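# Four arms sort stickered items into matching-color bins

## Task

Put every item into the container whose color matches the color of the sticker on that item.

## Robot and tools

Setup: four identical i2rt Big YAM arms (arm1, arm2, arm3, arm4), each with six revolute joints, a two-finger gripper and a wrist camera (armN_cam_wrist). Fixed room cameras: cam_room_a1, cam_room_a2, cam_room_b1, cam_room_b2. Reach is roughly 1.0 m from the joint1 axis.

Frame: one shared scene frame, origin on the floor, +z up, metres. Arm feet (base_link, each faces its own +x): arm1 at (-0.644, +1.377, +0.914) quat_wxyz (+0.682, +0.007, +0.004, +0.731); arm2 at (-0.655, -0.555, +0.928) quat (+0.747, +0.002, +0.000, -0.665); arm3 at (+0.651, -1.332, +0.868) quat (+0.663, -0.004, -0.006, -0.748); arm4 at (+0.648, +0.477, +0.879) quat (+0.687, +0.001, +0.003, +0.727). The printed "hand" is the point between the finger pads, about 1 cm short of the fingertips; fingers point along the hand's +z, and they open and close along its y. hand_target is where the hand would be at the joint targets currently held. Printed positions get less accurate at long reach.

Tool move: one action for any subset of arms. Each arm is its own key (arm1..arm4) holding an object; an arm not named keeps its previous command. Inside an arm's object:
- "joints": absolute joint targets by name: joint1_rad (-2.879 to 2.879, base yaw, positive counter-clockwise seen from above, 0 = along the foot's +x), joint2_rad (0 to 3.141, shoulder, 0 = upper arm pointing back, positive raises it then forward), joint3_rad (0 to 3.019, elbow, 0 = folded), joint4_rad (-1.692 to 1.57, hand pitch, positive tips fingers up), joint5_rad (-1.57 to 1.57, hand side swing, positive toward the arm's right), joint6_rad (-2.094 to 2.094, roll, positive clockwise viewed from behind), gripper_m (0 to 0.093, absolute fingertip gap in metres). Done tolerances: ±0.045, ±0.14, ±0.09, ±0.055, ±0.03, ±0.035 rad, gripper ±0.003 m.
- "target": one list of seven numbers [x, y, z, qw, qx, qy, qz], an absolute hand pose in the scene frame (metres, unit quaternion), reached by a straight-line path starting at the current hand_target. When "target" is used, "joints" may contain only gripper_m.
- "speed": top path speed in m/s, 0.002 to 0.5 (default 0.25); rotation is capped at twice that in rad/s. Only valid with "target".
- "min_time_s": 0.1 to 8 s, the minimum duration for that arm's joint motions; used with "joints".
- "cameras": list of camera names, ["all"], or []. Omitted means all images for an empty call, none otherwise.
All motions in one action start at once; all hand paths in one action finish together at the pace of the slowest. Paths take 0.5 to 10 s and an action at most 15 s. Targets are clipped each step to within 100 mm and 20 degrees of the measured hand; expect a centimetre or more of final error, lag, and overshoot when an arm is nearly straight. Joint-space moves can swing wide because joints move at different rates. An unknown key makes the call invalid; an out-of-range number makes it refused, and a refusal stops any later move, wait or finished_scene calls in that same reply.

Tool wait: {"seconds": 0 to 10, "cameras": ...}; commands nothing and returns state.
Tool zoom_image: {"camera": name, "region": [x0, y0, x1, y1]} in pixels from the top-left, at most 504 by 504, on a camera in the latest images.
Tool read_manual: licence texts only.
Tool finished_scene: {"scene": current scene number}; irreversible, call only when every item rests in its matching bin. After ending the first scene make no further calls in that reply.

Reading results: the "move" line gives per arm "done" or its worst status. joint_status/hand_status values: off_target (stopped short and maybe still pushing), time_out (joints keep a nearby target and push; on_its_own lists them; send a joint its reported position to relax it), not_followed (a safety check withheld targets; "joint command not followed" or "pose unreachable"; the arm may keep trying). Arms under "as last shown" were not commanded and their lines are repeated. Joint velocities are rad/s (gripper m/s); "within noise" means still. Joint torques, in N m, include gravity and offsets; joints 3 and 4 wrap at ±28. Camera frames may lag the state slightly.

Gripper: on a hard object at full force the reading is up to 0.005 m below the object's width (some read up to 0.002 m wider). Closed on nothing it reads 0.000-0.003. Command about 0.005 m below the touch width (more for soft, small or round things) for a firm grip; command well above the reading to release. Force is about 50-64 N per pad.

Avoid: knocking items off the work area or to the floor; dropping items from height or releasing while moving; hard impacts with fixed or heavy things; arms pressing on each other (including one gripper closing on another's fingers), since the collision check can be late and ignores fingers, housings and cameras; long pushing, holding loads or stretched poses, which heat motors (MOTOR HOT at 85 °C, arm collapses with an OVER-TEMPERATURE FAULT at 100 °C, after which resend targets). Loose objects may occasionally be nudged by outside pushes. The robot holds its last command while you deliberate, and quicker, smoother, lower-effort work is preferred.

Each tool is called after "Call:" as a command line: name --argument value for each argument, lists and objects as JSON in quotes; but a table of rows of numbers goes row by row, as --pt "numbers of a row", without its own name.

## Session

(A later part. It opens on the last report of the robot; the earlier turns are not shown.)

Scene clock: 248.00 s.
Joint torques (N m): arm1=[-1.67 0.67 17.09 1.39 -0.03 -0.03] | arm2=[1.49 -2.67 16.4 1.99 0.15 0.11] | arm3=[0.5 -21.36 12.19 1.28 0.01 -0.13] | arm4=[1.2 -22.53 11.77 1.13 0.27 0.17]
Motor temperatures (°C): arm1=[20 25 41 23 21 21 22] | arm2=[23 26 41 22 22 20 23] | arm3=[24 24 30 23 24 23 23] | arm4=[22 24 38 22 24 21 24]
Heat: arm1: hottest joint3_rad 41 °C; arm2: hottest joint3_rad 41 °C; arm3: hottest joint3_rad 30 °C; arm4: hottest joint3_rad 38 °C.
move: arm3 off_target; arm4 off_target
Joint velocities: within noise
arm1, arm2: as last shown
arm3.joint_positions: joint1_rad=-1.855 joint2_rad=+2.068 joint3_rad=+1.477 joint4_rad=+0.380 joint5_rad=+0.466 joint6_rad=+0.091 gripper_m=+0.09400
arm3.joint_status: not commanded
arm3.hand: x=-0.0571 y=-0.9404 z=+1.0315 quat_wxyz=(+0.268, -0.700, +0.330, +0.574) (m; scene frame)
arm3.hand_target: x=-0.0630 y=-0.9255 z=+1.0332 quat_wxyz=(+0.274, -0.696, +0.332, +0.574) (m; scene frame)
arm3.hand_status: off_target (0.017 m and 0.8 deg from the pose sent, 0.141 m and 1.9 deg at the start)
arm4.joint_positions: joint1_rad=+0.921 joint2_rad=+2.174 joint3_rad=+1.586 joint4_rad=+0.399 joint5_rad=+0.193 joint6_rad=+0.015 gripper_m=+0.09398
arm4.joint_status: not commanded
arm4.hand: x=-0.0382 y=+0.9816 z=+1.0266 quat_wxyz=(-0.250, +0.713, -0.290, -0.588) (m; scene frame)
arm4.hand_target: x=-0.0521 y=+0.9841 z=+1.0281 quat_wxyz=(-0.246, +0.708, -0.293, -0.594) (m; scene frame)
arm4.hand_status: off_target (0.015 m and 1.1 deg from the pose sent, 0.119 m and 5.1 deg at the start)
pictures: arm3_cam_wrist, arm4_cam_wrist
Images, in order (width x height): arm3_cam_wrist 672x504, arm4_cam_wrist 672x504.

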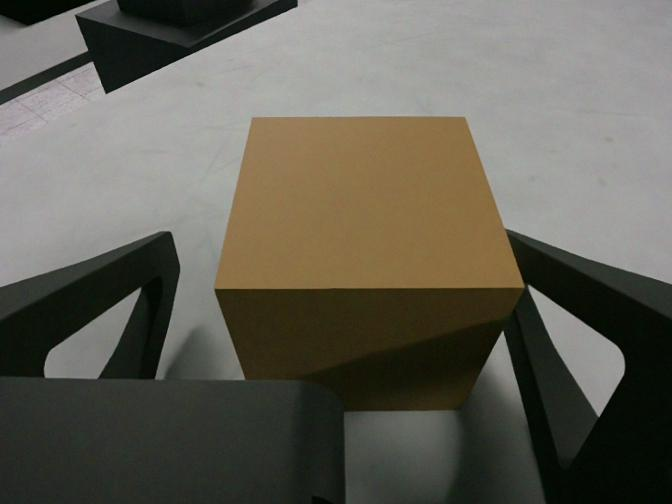

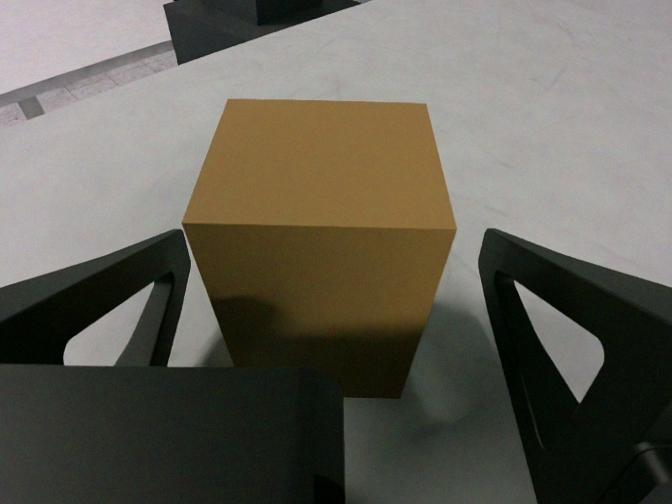

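Call:
move --arm4 '{"joints":{"gripper_m":0.02}}' --arm3 '{"joints":{"gripper_m":0.03}}' --cameras '["arm3_cam_wrist","arm4_cam_wrist"]'

Scene clock: 251.93 s.
Joint torques (N m): arm1=[-1.55 0.73 17.13 1.54 -0.05 -0.08] | arm2=[1.55 -2.61 16.43 1.98 0.16 0.11] | arm3=[0.62 -21.3 12.18 1.33 0.11 -0.12] | arm4=[1.44 -22.59 11.79 1.24 0.21 0.19]
Motor temperatures (°C): arm1=[20 25 42 23 21 21 22] | arm2=[23 26 41 22 22 20 23] | arm3=[24 24 30 23 24 23 23] | arm4=[22 25 37 22 24 21 24]
Heat: arm1: hottest joint3_rad 42 °C; arm2: hottest joint3_rad 41 °C; arm3: hottest joint3_rad 30 °C; arm4: hottest joint3_rad 37 °C.
move: arm3 off_target; arm4 off_target
Joint velocities: within noise
arm1, arm2: as last shown
arm3.joint_positions: joint1_rad=-1.855 joint2_rad=+2.068 joint3_rad=+1.477 joint4_rad=+0.380 joint5_rad=+0.464 joint6_rad=+0.091 gripper_m=+0.05277
arm3.joint_status: gripper_m off_target (ended at +0.05281, target +0.03000)
arm3.hand: x=-0.0573 y=-0.9404 z=+1.0314 quat_wxyz=(+0.268, -0.700, +0.330, +0.574) (m; scene frame)
arm3.hand_target: x=-0.0630 y=-0.9255 z=+1.0332 quat_wxyz=(+0.274, -0.696, +0.332, +0.574) (m; scene frame)
arm3.hand_status: not commanded
arm4.joint_positions: joint1_rad=+0.921 joint2_rad=+2.174 joint3_rad=+1.586 joint4_rad=+0.398 joint5_rad=+0.194 joint6_rad=+0.016 gripper_m=+0.04426
arm4.joint_status: gripper_m off_target (ended at +0.04429, target +0.02000)
arm4.hand: x=-0.0380 y=+0.9818 z=+1.0266 quat_wxyz=(-0.250, +0.712, -0.291, -0.588) (m; scene frame)
arm4.hand_target: x=-0.0520 y=+0.9843 z=+1.0280 quat_wxyz=(-0.246, +0.708, -0.293, -0.594) (m; scene frame)
arm4.hand_status: not commanded
pictures: arm3_cam_wrist, arm4_cam_wrist
Images, in order (width x height): arm3_cam_wrist 672x504, arm4_cam_wrist 672x504.

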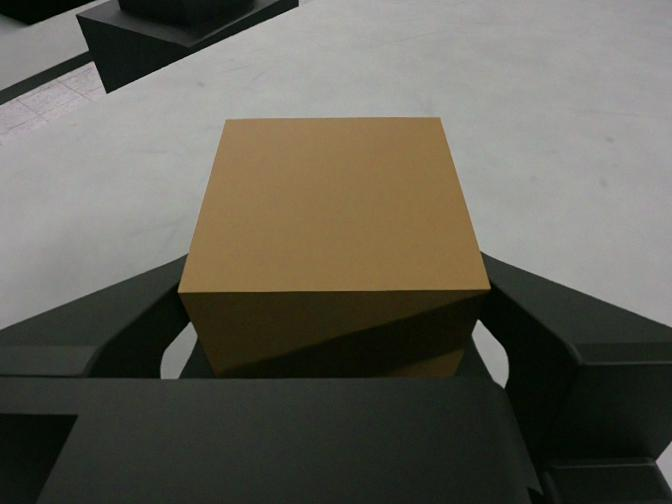

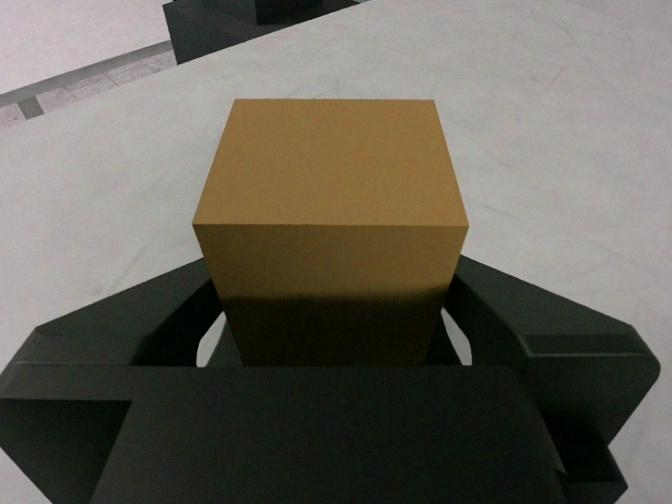

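Call:
move --arm4 '{"target":[0.26,0.76,1.2,0.1922,-0.731,0.229,0.6134],"speed":0.25}' --arm3 '{"target":[0.26,-1.1,1.2,0.1671,-0.7492,0.2064,0.6067],"speed":0.25}'

Call:
move --arm4 '{"joints":{"joint2_rad":0.65,"joint3_rad":1.2,"joint4_rad":-1.0},"min_time_s":2.5}' --arm3 '{"joints":{"joint2_rad":0.65,"joint3_rad":1.2,"joint4_rad":-1.0},"min_time_s":2.5}'

Call:
move --arm4 '{"joints":{"joint1_rad":-1.75,"joint5_rad":0,"joint6_rad":0},"min_time_s":4.5}' --arm3 '{"joints":{"joint1_rad":1.65,"joint5_rad":0,"joint6_rad":0},"min_time_s":5}' --cameras '["arm3_cam_wrist","arm4_cam_wrist"]'

Call:
move --arm4 '{"target":[1.155,0.35,1.02,0,0,1,0],"speed":0.3}' --arm3 '{"target":[1.185,-1.295,1.02,0,0,1,0],"speed":0.3}' --cameras '["arm3_cam_wrist","arm4_cam_wrist","cam_room_a1","cam_room_a2"]'

Scene clock: 274.60 s.
Joint torques (N m): arm1=[-2.14 1.26 17.28 1.57 -0.08 -0.06] | arm2=[1.61 -2.67 16.44 1.96 0.15 0.11] | arm3=[0.32 -4.89 9.61 1.73 -0.09 -0.12] | arm4=[0.21 -5.89 9.48 1.25 -0.07 -0.11]
Motor temperatures (°C): arm1=[20 24 44 23 21 21 21] | arm2=[23 25 43 22 22 20 23] | arm3=[24 24 31 23 24 23 24] | arm4=[22 26 37 22 24 21 25]
Heat: arm1: hottest joint3_rad 44 °C; arm2: hottest joint3_rad 43 °C; arm3: hottest joint3_rad 31 °C; arm4: hottest joint3_rad 37 °C.
move: arm3 done; arm4 done
Joint velocities: within noise
arm1, arm2: as last shown
arm3.joint_positions: joint1_rad=-1.953 joint2_rad=+0.882 joint3_rad=+0.676 joint4_rad=+0.015 joint5_rad=+0.025 joint6_rad=+0.002 gripper_m=+0.05290
arm3.joint_status: not commanded
arm3.hand: x=+0.2578 y=-1.1054 z=+1.2046 quat_wxyz=(+0.162, -0.746, +0.204, +0.612) (m; scene frame)
arm3.hand_target: x=+0.2600 y=-1.1002 z=+1.2001 quat_wxyz=(+0.167, -0.749, +0.206, +0.607) (m; scene frame)
arm3.hand_status: done (0.007 m and 0.9 deg from the pose sent, 0.393 m and 19.5 deg at the start)
arm4.joint_positions: joint1_rad=+0.887 joint2_rad=+0.991 joint3_rad=+0.670 joint4_rad=+0.158 joint5_rad=-0.022 joint6_rad=+0.004 gripper_m=+0.04426
arm4.joint_status: not commanded
arm4.hand: x=+0.2600 y=+0.7565 z=+1.2035 quat_wxyz=(-0.188, +0.726, -0.231, -0.620) (m; scene frame)
arm4.hand_target: x=+0.2600 y=+0.7599 z=+1.2000 quat_wxyz=(-0.192, +0.731, -0.229, -0.614) (m; scene frame)
arm4.hand_status: done (0.005 m and 1.1 deg from the pose sent, 0.410 m and 10.4 deg at the start)
pictures: none

Scene clock: 277.60 s.
Joint torques (N m): arm1=[-2.37 0.85 16.95 1.42 -0.04 -0.05] | arm2=[1.44 -2.67 16.44 1.98 0.15 0.11] | arm3=[0.5 -1.49 13.7 1.58 -0.08 -0.13] | arm4=[0.44 -0.97 12.25 1.16 -0.04 -0.1]
Motor temperatures (°C): arm1=[20 24 44 23 21 21 21] | arm2=[23 25 43 22 22 20 23] | arm3=[24 24 32 23 24 23 24] | arm4=[22 26 38 22 24 21 26]
Heat: arm1: hottest joint3_rad 44 °C; arm2: hottest joint3_rad 43 °C; arm3: hottest joint3_rad 32 °C; arm4: hottest joint3_rad 38 °C.
move: arm3 done; arm4 done
Joint velocities: within noise
arm1, arm2: as last shown
arm3.joint_positions: joint1_rad=-1.953 joint2_rad=+0.652 joint3_rad=+1.145 joint4_rad=-0.997 joint5_rad=+0.025 joint6_rad=+0.001 gripper_m=+0.05290
arm3.joint_status: all done
arm3.hand: x=+0.3761 y=-1.1687 z=+1.3402 quat_wxyz=(+0.131, -0.833, +0.224, +0.488) (m; scene frame)
arm3.hand_target: x=+0.3825 y=-1.1675 z=+1.3704 quat_wxyz=(+0.141, -0.819, +0.223, +0.509) (m; scene frame)
arm3.hand_status: not commanded
arm4.joint_positions: joint1_rad=+0.887 joint2_rad=+0.652 joint3_rad=+1.150 joint4_rad=-0.992 joint5_rad=-0.022 joint6_rad=+0.004 gripper_m=+0.04426
arm4.joint_status: all done
arm4.hand: x=+0.3922 y=+0.6617 z=+1.3591 quat_wxyz=(-0.146, +0.817, -0.262, -0.493) (m; scene frame)
arm4.hand_target: x=+0.3979 y=+0.6598 z=+1.3853 quat_wxyz=(-0.156, +0.807, -0.255, -0.509) (m; scene frame)
arm4.hand_status: not commanded
pictures: none

Scene clock: 282.93 s.
Joint torques (N m): arm1=[-2.02 0.97 17.22 1.35 -0.04 -0.05] | arm2=[1.55 -2.55 16.4 1.99 0.15 0.11] | arm3=[1.9 -0.91 13.68 1.57 0.01 -0.06] | arm4=[0.79 -0.85 12.22 1.11 0.18 0.02]
Motor temperatures (°C): arm1=[20 24 44 23 21 21 21] | arm2=[23 25 43 22 22 20 23] | arm3=[24 24 33 23 24 23 24] | arm4=[22 25 39 22 24 21 26]
Heat: arm1: hottest joint3_rad 44 °C; arm2: hottest joint3_rad 43 °C; arm3: hottest joint3_rad 33 °C; arm4: hottest joint3_rad 39 °C.
move: arm3 done; arm4 done
Joint velocities: within noise
arm1, arm2: as last shown
arm3.joint_positions: joint1_rad=+1.641 joint2_rad=+0.652 joint3_rad=+1.145 joint4_rad=-0.997 joint5_rad=+0.001 joint6_rad=+0.001 gripper_m=+0.05291
arm3.joint_status: all done
arm3.hand: x=+0.9658 y=-1.3417 z=+1.3433 quat_wxyz=(-0.509, -0.019, -0.860, +0.019) (m; scene frame)
arm3.hand_target: x=+0.9606 y=-1.3381 z=+1.3734 quat_wxyz=(-0.532, -0.014, -0.846, +0.017) (m; scene frame)
arm3.hand_status: not commanded
arm4.joint_positions: joint1_rad=-1.750 joint2_rad=+0.652 joint3_rad=+1.150 joint4_rad=-0.992 joint5_rad=-0.002 joint6_rad=+0.004 gripper_m=+0.04427
arm4.joint_status: all done
arm4.hand: x=+0.9639 y=+0.4404 z=+1.3571 quat_wxyz=(-0.510, -0.052, -0.858, +0.031) (m; scene frame)
arm4.hand_target: x=+0.9583 y=+0.4405 z=+1.3833 quat_wxyz=(-0.529, -0.051, -0.847, +0.034) (m; scene frame)
arm4.hand_status: not commanded
pictures: arm3_cam_wrist, arm4_cam_wrist
Images, in order (width x height): arm3_cam_wrist 672x504, arm4_cam_wrist 672x504.

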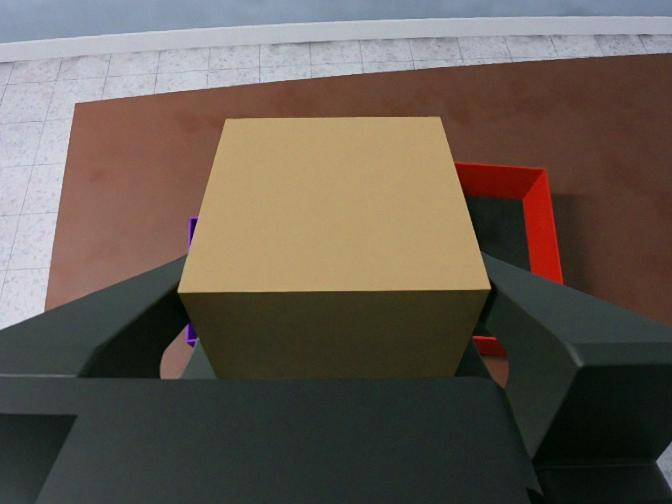

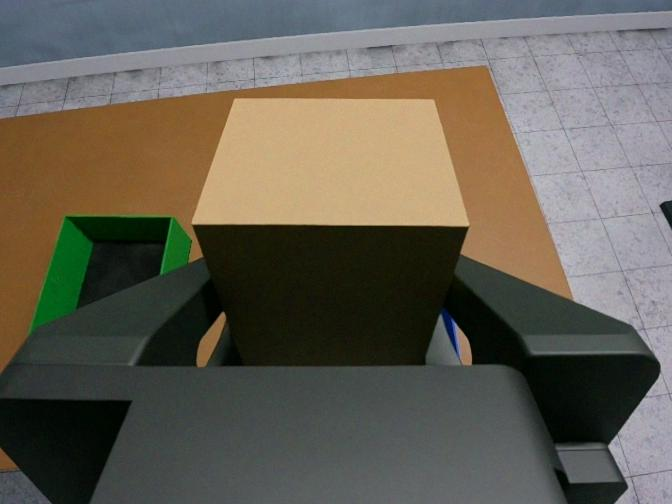

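Scene clock: 285.57 s.
Joint torques (N m): arm1=[-2.43 0.91 17.2 1.36 -0.03 -0.05] | arm2=[1.55 -2.55 16.43 1.96 0.16 0.11] | arm3=[2.14 -20.19 12.45 -0.54 -0.06 0.02] | arm4=[0.32 -18.37 11.21 -0.39 0.19 -0.11]
Motor temperatures (°C): arm1=[20 24 45 23 21 21 21] | arm2=[23 25 43 22 22 20 23] | arm3=[24 24 33 23 24 23 24] | arm4=[22 25 39 22 24 21 26]
Heat: arm1: hottest joint3_rad 45 °C; arm2: hottest joint3_rad 43 °C; arm3: hottest joint3_rad 33 °C; arm4: hottest joint3_rad 39 °C.
move: arm3 off_target; arm4 off_target
Joint velocities: within noise
arm1, arm2: as last shown
arm3.joint_positions: joint1_rad=+1.739 joint2_rad=+1.783 joint3_rad=+1.482 joint4_rad=-1.330 joint5_rad=-0.012 joint6_rad=+0.054 gripper_m=+0.05291
arm3.joint_status: not commanded
arm3.hand: x=+1.1681 y=-1.3039 z=+0.9934 quat_wxyz=(+0.030, -0.004, -1.000, +0.002) (m; scene frame)
arm3.hand_target: x=+1.1836 y=-1.2951 z=+1.0201 quat_wxyz=(+0.000, +0.000, -1.000, +0.000) (m; scene frame)
arm3.hand_status: off_target (0.033 m and 3.4 deg from the pose sent, 0.393 m and 61.3 deg at the start)
arm4.joint_positions: joint1_rad=-1.868 joint2_rad=+1.744 joint3_rad=+1.421 joint4_rad=-1.287 joint5_rad=-0.007 joint6_rad=-0.233 gripper_m=+0.04427
arm4.joint_status: not commanded
arm4.hand: x=+1.1404 y=+0.3579 z=+0.9997 quat_wxyz=(+0.021, -0.004, -1.000, -0.007) (m; scene frame)
arm4.hand_target: x=+1.1541 y=+0.3501 z=+1.0203 quat_wxyz=(+0.000, +0.000, -1.000, +0.000) (m; scene frame)
arm4.hand_status: off_target (0.026 m and 2.6 deg from the pose sent, 0.398 m and 61.8 deg at the start)
pictures: arm3_cam_wrist, arm4_cam_wrist, cam_room_a1, cam_room_a2
Images, in order (width x height): arm3_cam_wrist 672x504, arm4_cam_wrist 672x504, cam_room_a1 672x504, cam_room_a2 672x504.

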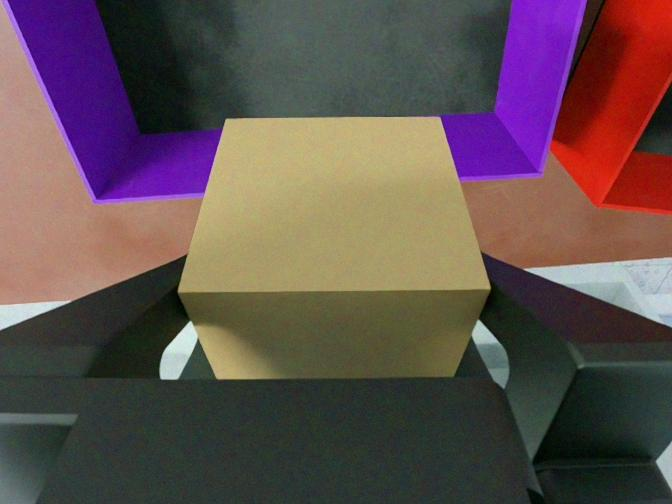

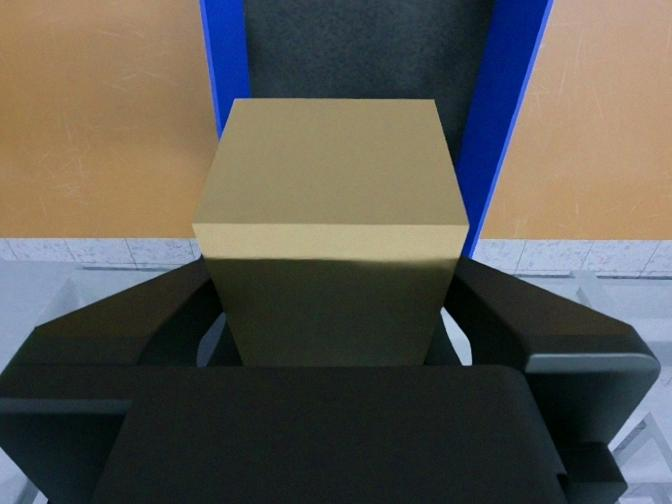

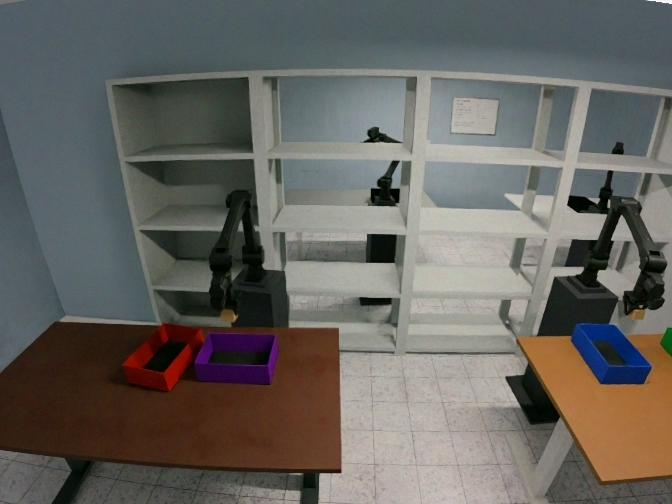

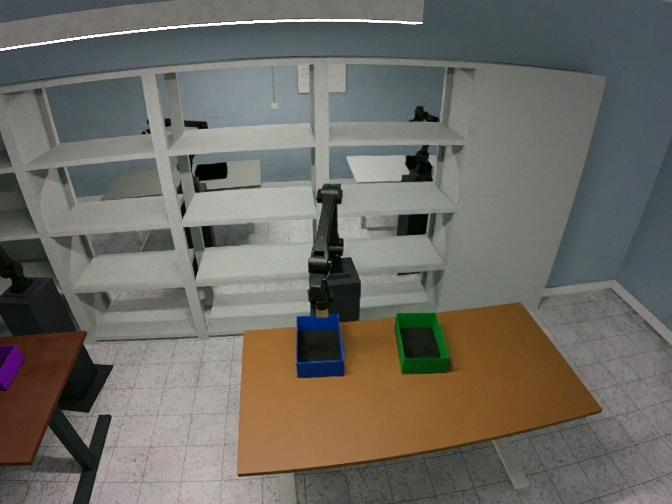

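Call:
move --arm4 '{"target":[1.17,0.346,0.80,0,0,1,0],"speed":0.2}' --arm3 '{"target":[1.195,-1.29,0.80,0,0,1,0],"speed":0.2}' --cameras '["arm3_cam_wrist","arm4_cam_wrist","cam_room_a1","cam_room_a2"]'

Call:
zoom_image --camera "cam_room_a1" --region '[120, 180, 340, 400]'

Call:
zoom_image --camera "cam_room_a2" --region '[270, 240, 430, 400]'

Scene clock: 300.30 s.
Joint torques (N m): arm1=[-1.55 0.44 17.21 1.55 -0.04 -0.07] | arm2=[1.49 -2.67 16.46 1.96 0.16 0.11] | arm3=[2.02 -20.95 6.43 0.28 -0.02 0.04] | arm4=[0.67 -19.02 6.39 0.44 0.17 -0.08]
Motor temperatures (°C): arm1=[20 24 45 23 21 21 21] | arm2=[23 25 44 22 22 20 23] | arm3=[24 24 33 23 24 23 24] | arm4=[22 25 41 22 24 21 26]
Heat: arm1: hottest joint3_rad 45 °C; arm2: hottest joint3_rad 44 °C; arm3: hottest joint3_rad 33 °C; arm4: hottest joint3_rad 41 °C.
move: arm3 done; arm4 done
Joint velocities: within noise
arm1.joint_positions: joint1_rad=-2.252 joint2_rad=+0.648 joint3_rad=+0.942 joint4_rad=-0.589 joint5_rad=-0.005 joint6_rad=+0.014 gripper_m=+0.07496
arm1.joint_status: not commanded
arm1.hand: x=-0.3385 y=+1.1674 z=+1.3601 quat_wxyz=(-0.563, -0.245, -0.770, +0.174) (m; scene frame)
arm1.hand_target: x=-0.3409 y=+1.1690 z=+1.3922 quat_wxyz=(-0.580, -0.238, -0.758, +0.182) (m; scene frame)
arm1.hand_status: not commanded
arm2.joint_positions: joint1_rad=+0.920 joint2_rad=+0.650 joint3_rad=+0.944 joint4_rad=-0.585 joint5_rad=+0.011 joint6_rad=-0.005 gripper_m=+0.08793
arm2.joint_status: not commanded
arm2.hand: x=-0.3432 y=-0.7442 z=+1.3815 quat_wxyz=(-0.575, -0.214, -0.773, +0.162) (m; scene frame)
arm2.hand_target: x=-0.3451 y=-0.7397 z=+1.4114 quat_wxyz=(-0.591, -0.209, -0.761, +0.163) (m; scene frame)
arm2.hand_status: not commanded
arm3.joint_positions: joint1_rad=+1.752 joint2_rad=+2.062 joint3_rad=+1.334 joint4_rad=-0.857 joint5_rad=-0.012 joint6_rad=+0.066 gripper_m=+0.05291
arm3.joint_status: not commanded
arm3.hand: x=+1.1922 y=-1.2984 z=+0.7981 quat_wxyz=(+0.007, -0.003, -1.000, +0.001) (m; scene frame)
arm3.hand_target: x=+1.1949 y=-1.2899 z=+0.8000 quat_wxyz=(+0.000, +0.000, -1.000, +0.000) (m; scene frame)
arm3.hand_status: done (0.009 m and 0.8 deg from the pose sent, 0.196 m and 3.4 deg at the start)
arm4.joint_positions: joint1_rad=-1.868 joint2_rad=+2.052 joint3_rad=+1.298 joint4_rad=-0.823 joint5_rad=-0.007 joint6_rad=-0.233 gripper_m=+0.04427
arm4.joint_status: not commanded
arm4.hand: x=+1.1665 y=+0.3506 z=+0.8023 quat_wxyz=(+0.005, -0.004, -1.000, -0.003) (m; scene frame)
arm4.hand_target: x=+1.1700 y=+0.3460 z=+0.8000 quat_wxyz=(+0.000, +0.000, -1.000, +0.000) (m; scene frame)
arm4.hand_status: done (0.006 m and 0.7 deg from the pose sent, 0.202 m and 2.6 deg at the start)
pictures: arm3_cam_wrist, arm4_cam_wrist, cam_room_a1, cam_room_a2
Images, in order (width x height): arm3_cam_wrist 672x504, arm4_cam_wrist 672x504, cam_room_a1 672x504, cam_room_a2 672x504.

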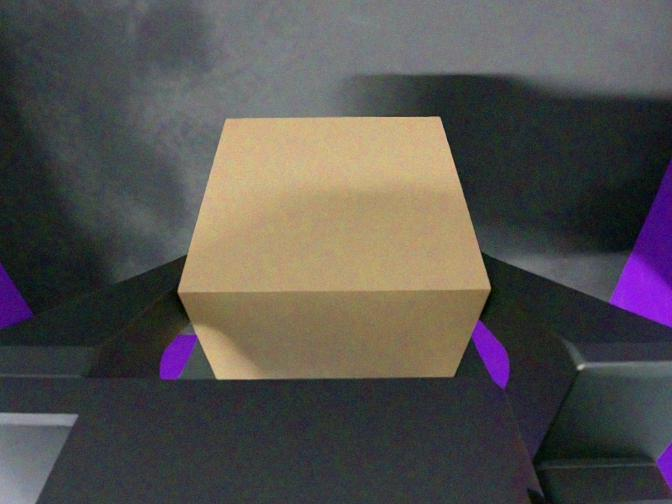

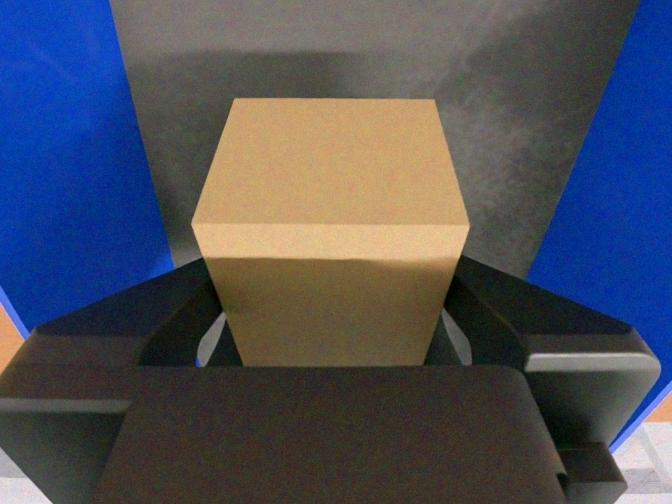

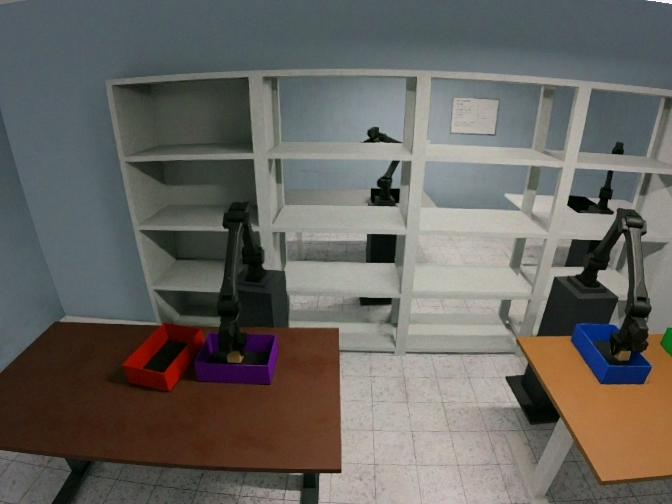

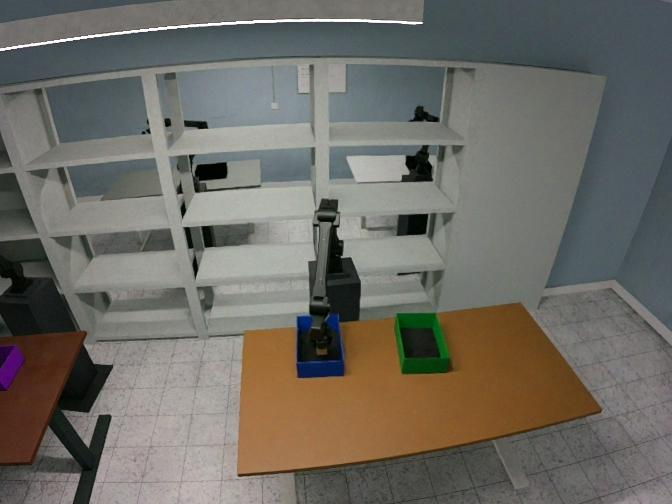

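Scaled by 2.291.

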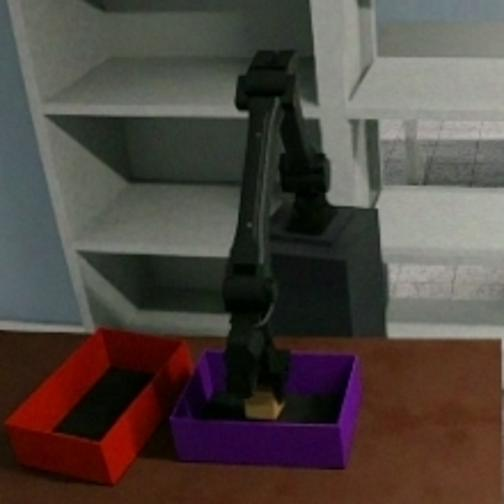

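Scaled by 3.150.

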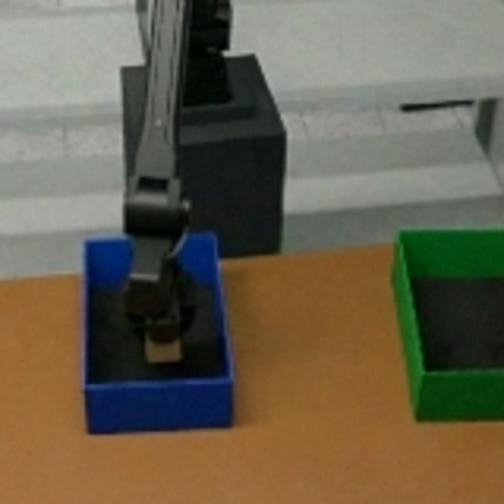

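Call:
move --arm4 '{"target":[1.17,0.346,0.75,0,0,1,0],"speed":0.12}' --arm3 '{"target":[1.192,-1.29,0.745,0,0,1,0],"speed":0.12}'

Call:
move --arm4 '{"target":[1.17,0.346,0.733,0,0,1,0],"speed":0.06}' --arm3 '{"target":[1.192,-1.29,0.725,0,0,1,0],"speed":0.06}'

Call:
move --arm4 '{"target":[1.17,0.346,0.72,0,0,1,0],"speed":0.06}' --arm3 '{"target":[1.192,-1.29,0.708,0,0,1,0],"speed":0.06}' --cameras '["arm3_cam_wrist","arm4_cam_wrist"]'

Scene clock: 308.33 s.
Joint torques (N m): arm1=[-1.67 0.26 17.18 1.33 -0.02 -0.04] | arm2=[1.49 -2.55 16.46 1.96 0.16 0.12] | arm3=[2.14 -18.73 5.56 0.43 0.03 0.04] | arm4=[0.38 -19.19 5.68 0.51 0.15 -0.08]
Motor temperatures (°C): arm1=[20 24 46 23 21 21 21] | arm2=[23 25 44 22 22 20 23] | arm3=[24 25 32 23 24 23 24] | arm4=[22 26 39 22 24 21 26]
Heat: arm1: hottest joint3_rad 46 °C; arm2: hottest joint3_rad 44 °C; arm3: hottest joint3_rad 32 °C; arm4: hottest joint3_rad 39 °C.
move: arm3 off_target; arm4 done
Joint velocities: within noise
arm1, arm2: as last shown
arm3.joint_positions: joint1_rad=+1.752 joint2_rad=+2.131 joint3_rad=+1.319 joint4_rad=-0.743 joint5_rad=-0.014 joint6_rad=+0.068 gripper_m=+0.05292
arm3.joint_status: not commanded
arm3.hand: x=+1.1973 y=-1.2982 z=+0.7578 quat_wxyz=(-0.008, -0.004, -1.000, +0.000) (m; scene frame)
arm3.hand_target: x=+1.1916 y=-1.2903 z=+0.7453 quat_wxyz=(+0.000, +0.000, -1.000, +0.000) (m; scene frame)
arm3.hand_status: off_target (0.016 m and 1.0 deg from the pose sent, 0.054 m and 0.9 deg at the start)
arm4.joint_positions: joint1_rad=-1.868 joint2_rad=+2.141 joint3_rad=+1.295 joint4_rad=-0.724 joint5_rad=-0.007 joint6_rad=-0.233 gripper_m=+0.04427
arm4.joint_status: not commanded
arm4.hand: x=+1.1690 y=+0.3498 z=+0.7558 quat_wxyz=(+0.001, -0.004, -1.000, -0.002) (m; scene frame)
arm4.hand_target: x=+1.1700 y=+0.3460 z=+0.7501 quat_wxyz=(+0.000, +0.000, -1.000, +0.000) (m; scene frame)
arm4.hand_status: done (0.007 m and 0.5 deg from the pose sent, 0.053 m and 0.7 deg at the start)
pictures: none

Scene clock: 309.33 s.
Joint torques (N m): arm1=[-2.14 0.79 17.14 1.5 -0.11 -0.06] | arm2=[1.55 -2.61 16.43 1.94 0.15 0.12] | arm3=[2.26 -15.91 5.44 1.05 0.06 0.02] | arm4=[0.38 -18.96 5.65 0.5 0.2 -0.07]
Motor temperatures (°C): arm1=[20 24 46 23 21 21 21] | arm2=[23 25 44 22 22 20 23] | arm3=[24 25 32 23 24 23 24] | arm4=[22 26 39 22 24 21 26]
Heat: arm1: hottest joint3_rad 46 °C; arm2: hottest joint3_rad 44 °C; arm3: hottest joint3_rad 32 °C; arm4: hottest joint3_rad 39 °C.
move: arm3 off_target; arm4 done
Joint velocities: within noise
arm1, arm2: as last shown
arm3.joint_positions: joint1_rad=+1.752 joint2_rad=+2.132 joint3_rad=+1.319 joint4_rad=-0.720 joint5_rad=-0.014 joint6_rad=+0.068 gripper_m=+0.05292
arm3.joint_status: not commanded
arm3.hand: x=+1.2027 y=-1.2976 z=+0.7573 quat_wxyz=(-0.019, -0.003, -1.000, -0.001) (m; scene frame)
arm3.hand_target: x=+1.1903 y=-1.2905 z=+0.7265 quat_wxyz=(+0.000, +0.000, -1.000, +0.000) (m; scene frame)
arm3.hand_status: off_target (0.035 m and 2.2 deg from the pose sent, 0.034 m and 1.0 deg at the start)
arm4.joint_positions: joint1_rad=-1.868 joint2_rad=+2.167 joint3_rad=+1.295 joint4_rad=-0.693 joint5_rad=-0.007 joint6_rad=-0.233 gripper_m=+0.04427
arm4.joint_status: not commanded
arm4.hand: x=+1.1700 y=+0.3495 z=+0.7426 quat_wxyz=(-0.002, -0.004, -1.000, -0.001) (m; scene frame)
arm4.hand_target: x=+1.1698 y=+0.3460 z=+0.7331 quat_wxyz=(+0.000, +0.000, -1.000, +0.000) (m; scene frame)
arm4.hand_status: done (0.010 m and 0.5 deg from the pose sent, 0.023 m and 0.5 deg at the start)
pictures: none

Scene clock: 310.30 s.
Joint torques (N m): arm1=[-1.73 0.73 17.03 1.59 -0.02 -0.07] | arm2=[1.55 -2.61 16.42 1.96 0.16 0.12] | arm3=[2.14 -13.33 5.15 1.4 0.07 0.03] | arm4=[0.62 -17.96 5.67 0.51 0.15 -0.08]
Motor temperatures (°C): arm1=[20 24 46 23 21 21 21] | arm2=[23 25 44 22 22 20 23] | arm3=[24 25 32 23 24 23 24] | arm4=[22 26 39 22 24 21 26]
Heat: arm1: hottest joint3_rad 46 °C; arm2: hottest joint3_rad 44 °C; arm3: hottest joint3_rad 32 °C; arm4: hottest joint3_rad 39 °C.
move: arm3 off_target; arm4 off_target
Joint velocities: within noise
arm1, arm2: as last shown
arm3.joint_positions: joint1_rad=+1.752 joint2_rad=+2.134 joint3_rad=+1.319 joint4_rad=-0.696 joint5_rad=-0.014 joint6_rad=+0.068 gripper_m=+0.05292
arm3.joint_status: not commanded
arm3.hand: x=+1.2084 y=-1.2973 z=+0.7568 quat_wxyz=(-0.030, -0.003, -1.000, -0.002) (m; scene frame)
arm3.hand_target: x=+1.1886 y=-1.2908 z=+0.7115 quat_wxyz=(+0.000, +0.000, -1.000, +0.000) (m; scene frame)
arm3.hand_status: off_target (0.052 m and 3.5 deg from the pose sent, 0.051 m and 2.2 deg at the start)
arm4.joint_positions: joint1_rad=-1.868 joint2_rad=+2.180 joint3_rad=+1.295 joint4_rad=-0.673 joint5_rad=-0.007 joint6_rad=-0.233 gripper_m=+0.04427
arm4.joint_status: not commanded
arm4.hand: x=+1.1713 y=+0.3491 z=+0.7358 quat_wxyz=(-0.005, -0.004, -1.000, +0.000) (m; scene frame)
arm4.hand_target: x=+1.1695 y=+0.3461 z=+0.7204 quat_wxyz=(+0.000, +0.000, -1.000, +0.000) (m; scene frame)
arm4.hand_status: off_target (0.016 m and 0.7 deg from the pose sent, 0.023 m and 0.5 deg at the start)
pictures: arm3_cam_wrist, arm4_cam_wrist
Images, in order (width x height): arm3_cam_wrist 672x504, arm4_cam_wrist 672x504.

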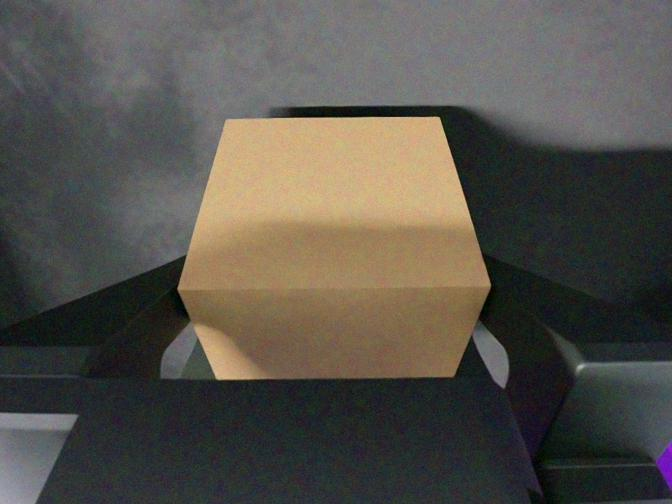

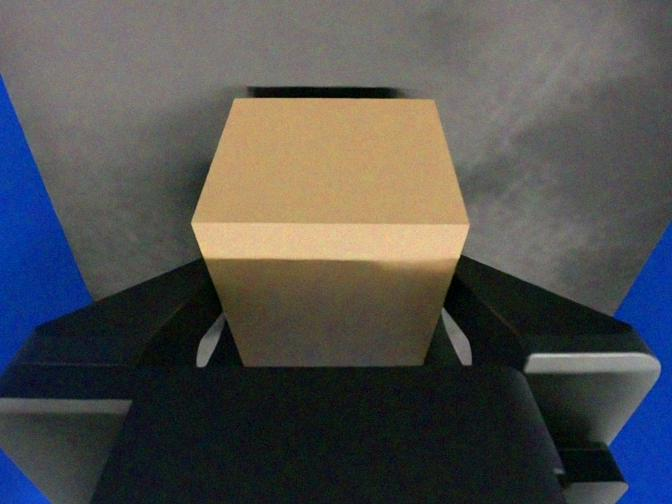

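Call:
move --arm4 '{"target":[1.17,0.346,0.71,0,0,1,0],"speed":0.06}' --arm3 '{"target":[1.2,-1.293,0.752,0,0,1,0],"speed":0.1}'

Call:
move --arm4 '{"joints":{"gripper_m":0.07}}' --arm3 '{"joints":{"gripper_m":0.085}}'

Call:
move --arm4 '{"target":[1.16,0.35,0.98,0,0,1,0],"speed":0.2}' --arm3 '{"target":[1.18,-1.293,0.98,0,0,1,0],"speed":0.2}' --cameras '["arm3_cam_wrist","arm4_cam_wrist","cam_room_a1","cam_room_a2"]'

Scene clock: 316.67 s.
Joint torques (N m): arm1=[-1.79 0.56 17.33 1.4 -0.02 -0.07] | arm2=[1.55 -2.67 16.43 1.98 0.16 0.11] | arm3=[1.67 -18.96 7.6 -0.47 0.05 -0.03] | arm4=[0.5 -16.09 5.81 0.96 0.15 -0.08]
Motor temperatures (°C): arm1=[20 24 46 23 21 21 21] | arm2=[23 25 44 22 22 20 23] | arm3=[24 25 31 23 24 23 24] | arm4=[22 25 38 22 24 21 26]
Heat: arm1: hottest joint3_rad 46 °C; arm2: hottest joint3_rad 44 °C; arm3: hottest joint3_rad 31 °C; arm4: hottest joint3_rad 38 °C.
move: arm3 done; arm4 off_target
Joint velocities: within noise
arm1, arm2: as last shown
arm3.joint_positions: joint1_rad=+1.752 joint2_rad=+2.134 joint3_rad=+1.323 joint4_rad=-0.750 joint5_rad=-0.014 joint6_rad=+0.068 gripper_m=+0.05292
arm3.joint_status: not commanded
arm3.hand: x=+1.1973 y=-1.2979 z=+0.7575 quat_wxyz=(-0.006, -0.004, -1.000, +0.000) (m; scene frame)
arm3.hand_target: x=+1.1998 y=-1.2930 z=+0.7520 quat_wxyz=(+0.000, +0.000, -1.000, +0.000) (m; scene frame)
arm3.hand_status: done (0.008 m and 0.8 deg from the pose sent, 0.011 m and 3.5 deg at the start)
arm4.joint_positions: joint1_rad=-1.868 joint2_rad=+2.180 joint3_rad=+1.295 joint4_rad=-0.664 joint5_rad=-0.007 joint6_rad=-0.233 gripper_m=+0.04427
arm4.joint_status: not commanded
arm4.hand: x=+1.1735 y=+0.3485 z=+0.7358 quat_wxyz=(-0.009, -0.004, -1.000, +0.001) (m; scene frame)
arm4.hand_target: x=+1.1688 y=+0.3463 z=+0.7110 quat_wxyz=(+0.000, +0.000, -1.000, +0.000) (m; scene frame)
arm4.hand_status: off_target (0.026 m and 1.1 deg from the pose sent, 0.026 m and 0.7 deg at the start)
pictures: none

Scene clock: 317.20 s.
Joint torques (N m): arm1=[-1.49 0.67 17.31 1.35 -0.07 -0.05] | arm2=[1.49 -2.49 16.4 1.99 0.16 0.11] | arm3=[1.55 -19.55 7.54 -0.36 0.06 -0.03] | arm4=[0.32 -17.26 5.76 0.51 0.21 -0.1]
Motor temperatures (°C): arm1=[20 24 46 23 21 21 21] | arm2=[23 25 44 22 22 20 23] | arm3=[24 25 31 23 24 23 24] | arm4=[22 25 38 22 24 21 26]
Heat: arm1: hottest joint3_rad 46 °C; arm2: hottest joint3_rad 44 °C; arm3: hottest joint3_rad 31 °C; arm4: hottest joint3_rad 38 °C.
move: arm3 done; arm4 done
Joint velocities: within noise
arm1, arm2: as last shown
arm3.joint_positions: joint1_rad=+1.752 joint2_rad=+2.139 joint3_rad=+1.323 joint4_rad=-0.752 joint5_rad=-0.014 joint6_rad=+0.068 gripper_m=+0.08496
arm3.joint_status: all done
arm3.hand: x=+1.1954 y=-1.2981 z=+0.7549 quat_wxyz=(-0.002, -0.004, -1.000, +0.000) (m; scene frame)
arm3.hand_target: x=+1.1998 y=-1.2930 z=+0.7520 quat_wxyz=(+0.000, +0.000, -1.000, +0.000) (m; scene frame)
arm3.hand_status: not commanded
arm4.joint_positions: joint1_rad=-1.866 joint2_rad=+2.185 joint3_rad=+1.296 joint4_rad=-0.654 joint5_rad=-0.009 joint6_rad=-0.233 gripper_m=+0.06990
arm4.joint_status: all done
arm4.hand: x=+1.1753 y=+0.3493 z=+0.7335 quat_wxyz=(-0.012, -0.003, -1.000, +0.001) (m; scene frame)
arm4.hand_target: x=+1.1689 y=+0.3465 z=+0.7111 quat_wxyz=(+0.000, +0.000, -1.000, +0.000) (m; scene frame)
arm4.hand_status: not commanded
pictures: none

Scene clock: 319.20 s.
Joint torques (N m): arm1=[-2.02 1.03 17.03 1.46 -0.05 -0.04] | arm2=[1.55 -2.61 16.4 1.98 0.16 0.11] | arm3=[1.44 -18.43 11.26 -0.44 0.05 -0.06] | arm4=[0.26 -18.08 9.83 -0.44 0.19 -0.06]
Motor temperatures (°C): arm1=[20 24 46 23 21 21 21] | arm2=[23 25 44 22 22 20 23] | arm3=[24 25 31 23 24 23 24] | arm4=[22 25 38 22 24 21 26]
Heat: arm1: hottest joint3_rad 46 °C; arm2: hottest joint3_rad 44 °C; arm3: hottest joint3_rad 31 °C; arm4: hottest joint3_rad 38 °C.
move: arm3 off_target; arm4 off_target
Joint velocities: within noise
arm1, arm2: as last shown
arm3.joint_positions: joint1_rad=+1.752 joint2_rad=+1.786 joint3_rad=+1.411 joint4_rad=-1.228 joint5_rad=-0.014 joint6_rad=+0.068 gripper_m=+0.08496
arm3.joint_status: not commanded
arm3.hand: x=+1.1662 y=-1.2969 z=+0.9658 quat_wxyz=(+0.016, -0.004, -1.000, +0.001) (m; scene frame)
arm3.hand_target: x=+1.1794 y=-1.2930 z=+0.9802 quat_wxyz=(+0.000, +0.000, -1.000, +0.000) (m; scene frame)
arm3.hand_status: off_target (0.020 m and 1.9 deg from the pose sent, 0.226 m and 0.5 deg at the start)
arm4.joint_positions: joint1_rad=-1.866 joint2_rad=+1.784 joint3_rad=+1.389 joint4_rad=-1.194 joint5_rad=-0.008 joint6_rad=-0.234 gripper_m=+0.06992
arm4.joint_status: not commanded
arm4.hand: x=+1.1500 y=+0.3563 z=+0.9683 quat_wxyz=(+0.011, -0.003, -1.000, -0.004) (m; scene frame)
arm4.hand_target: x=+1.1596 y=+0.3502 z=+0.9801 quat_wxyz=(+0.000, +0.000, -1.000, +0.000) (m; scene frame)
arm4.hand_status: off_target (0.017 m and 1.4 deg from the pose sent, 0.247 m and 1.5 deg at the start)
pictures: arm3_cam_wrist, arm4_cam_wrist, cam_room_a1, cam_room_a2
Images, in order (width x height): arm3_cam_wrist 672x504, arm4_cam_wrist 672x504, cam_room_a1 672x504, cam_room_a2 672x504.

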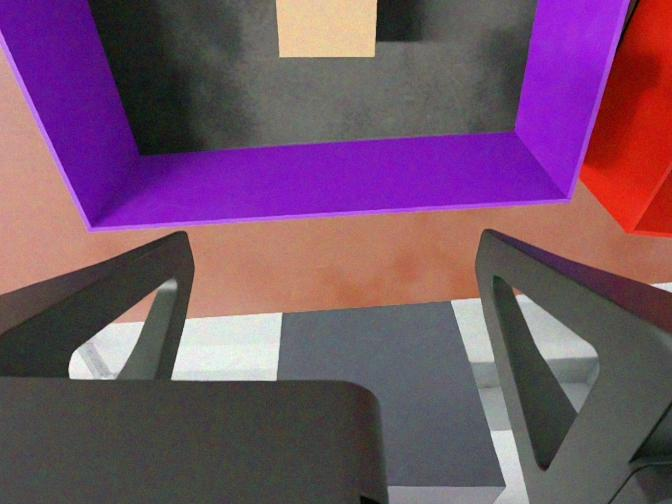

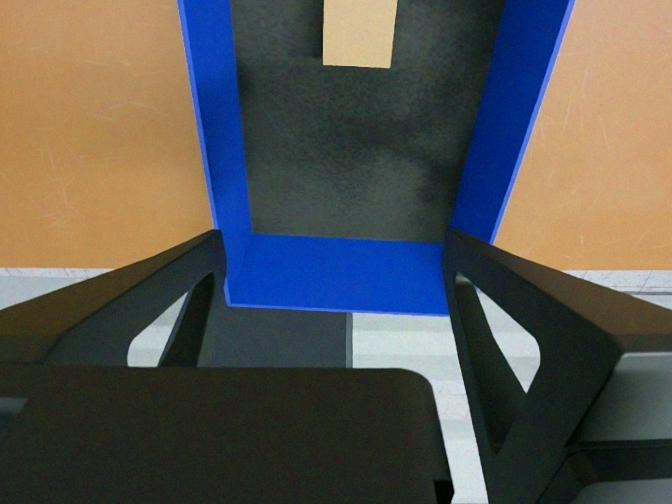

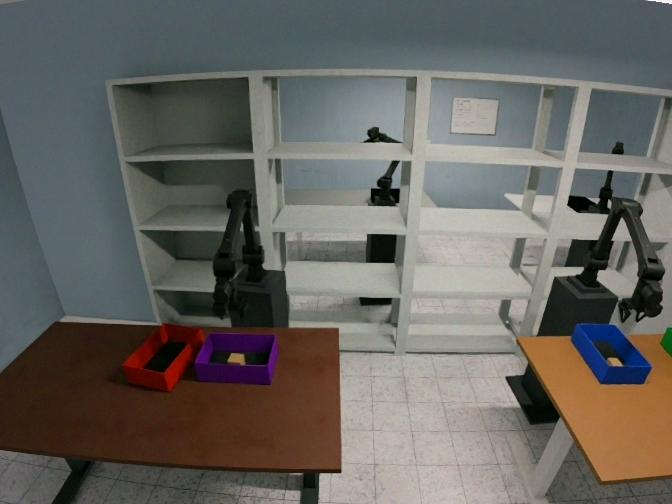

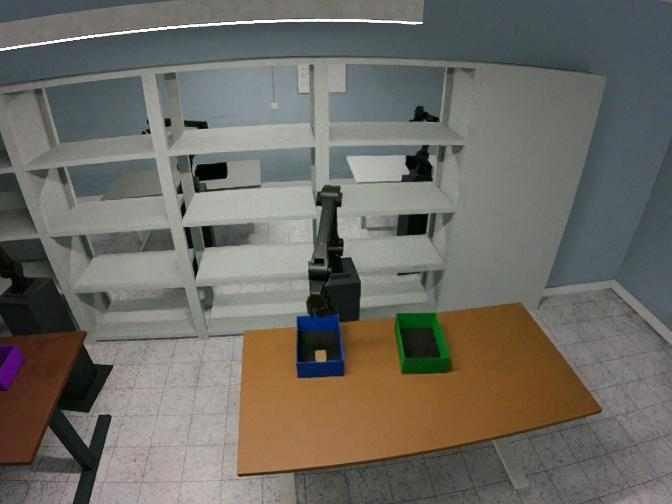

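Both packed.

Call:
finished_scene --scene 2

The scene is finished: the task was done.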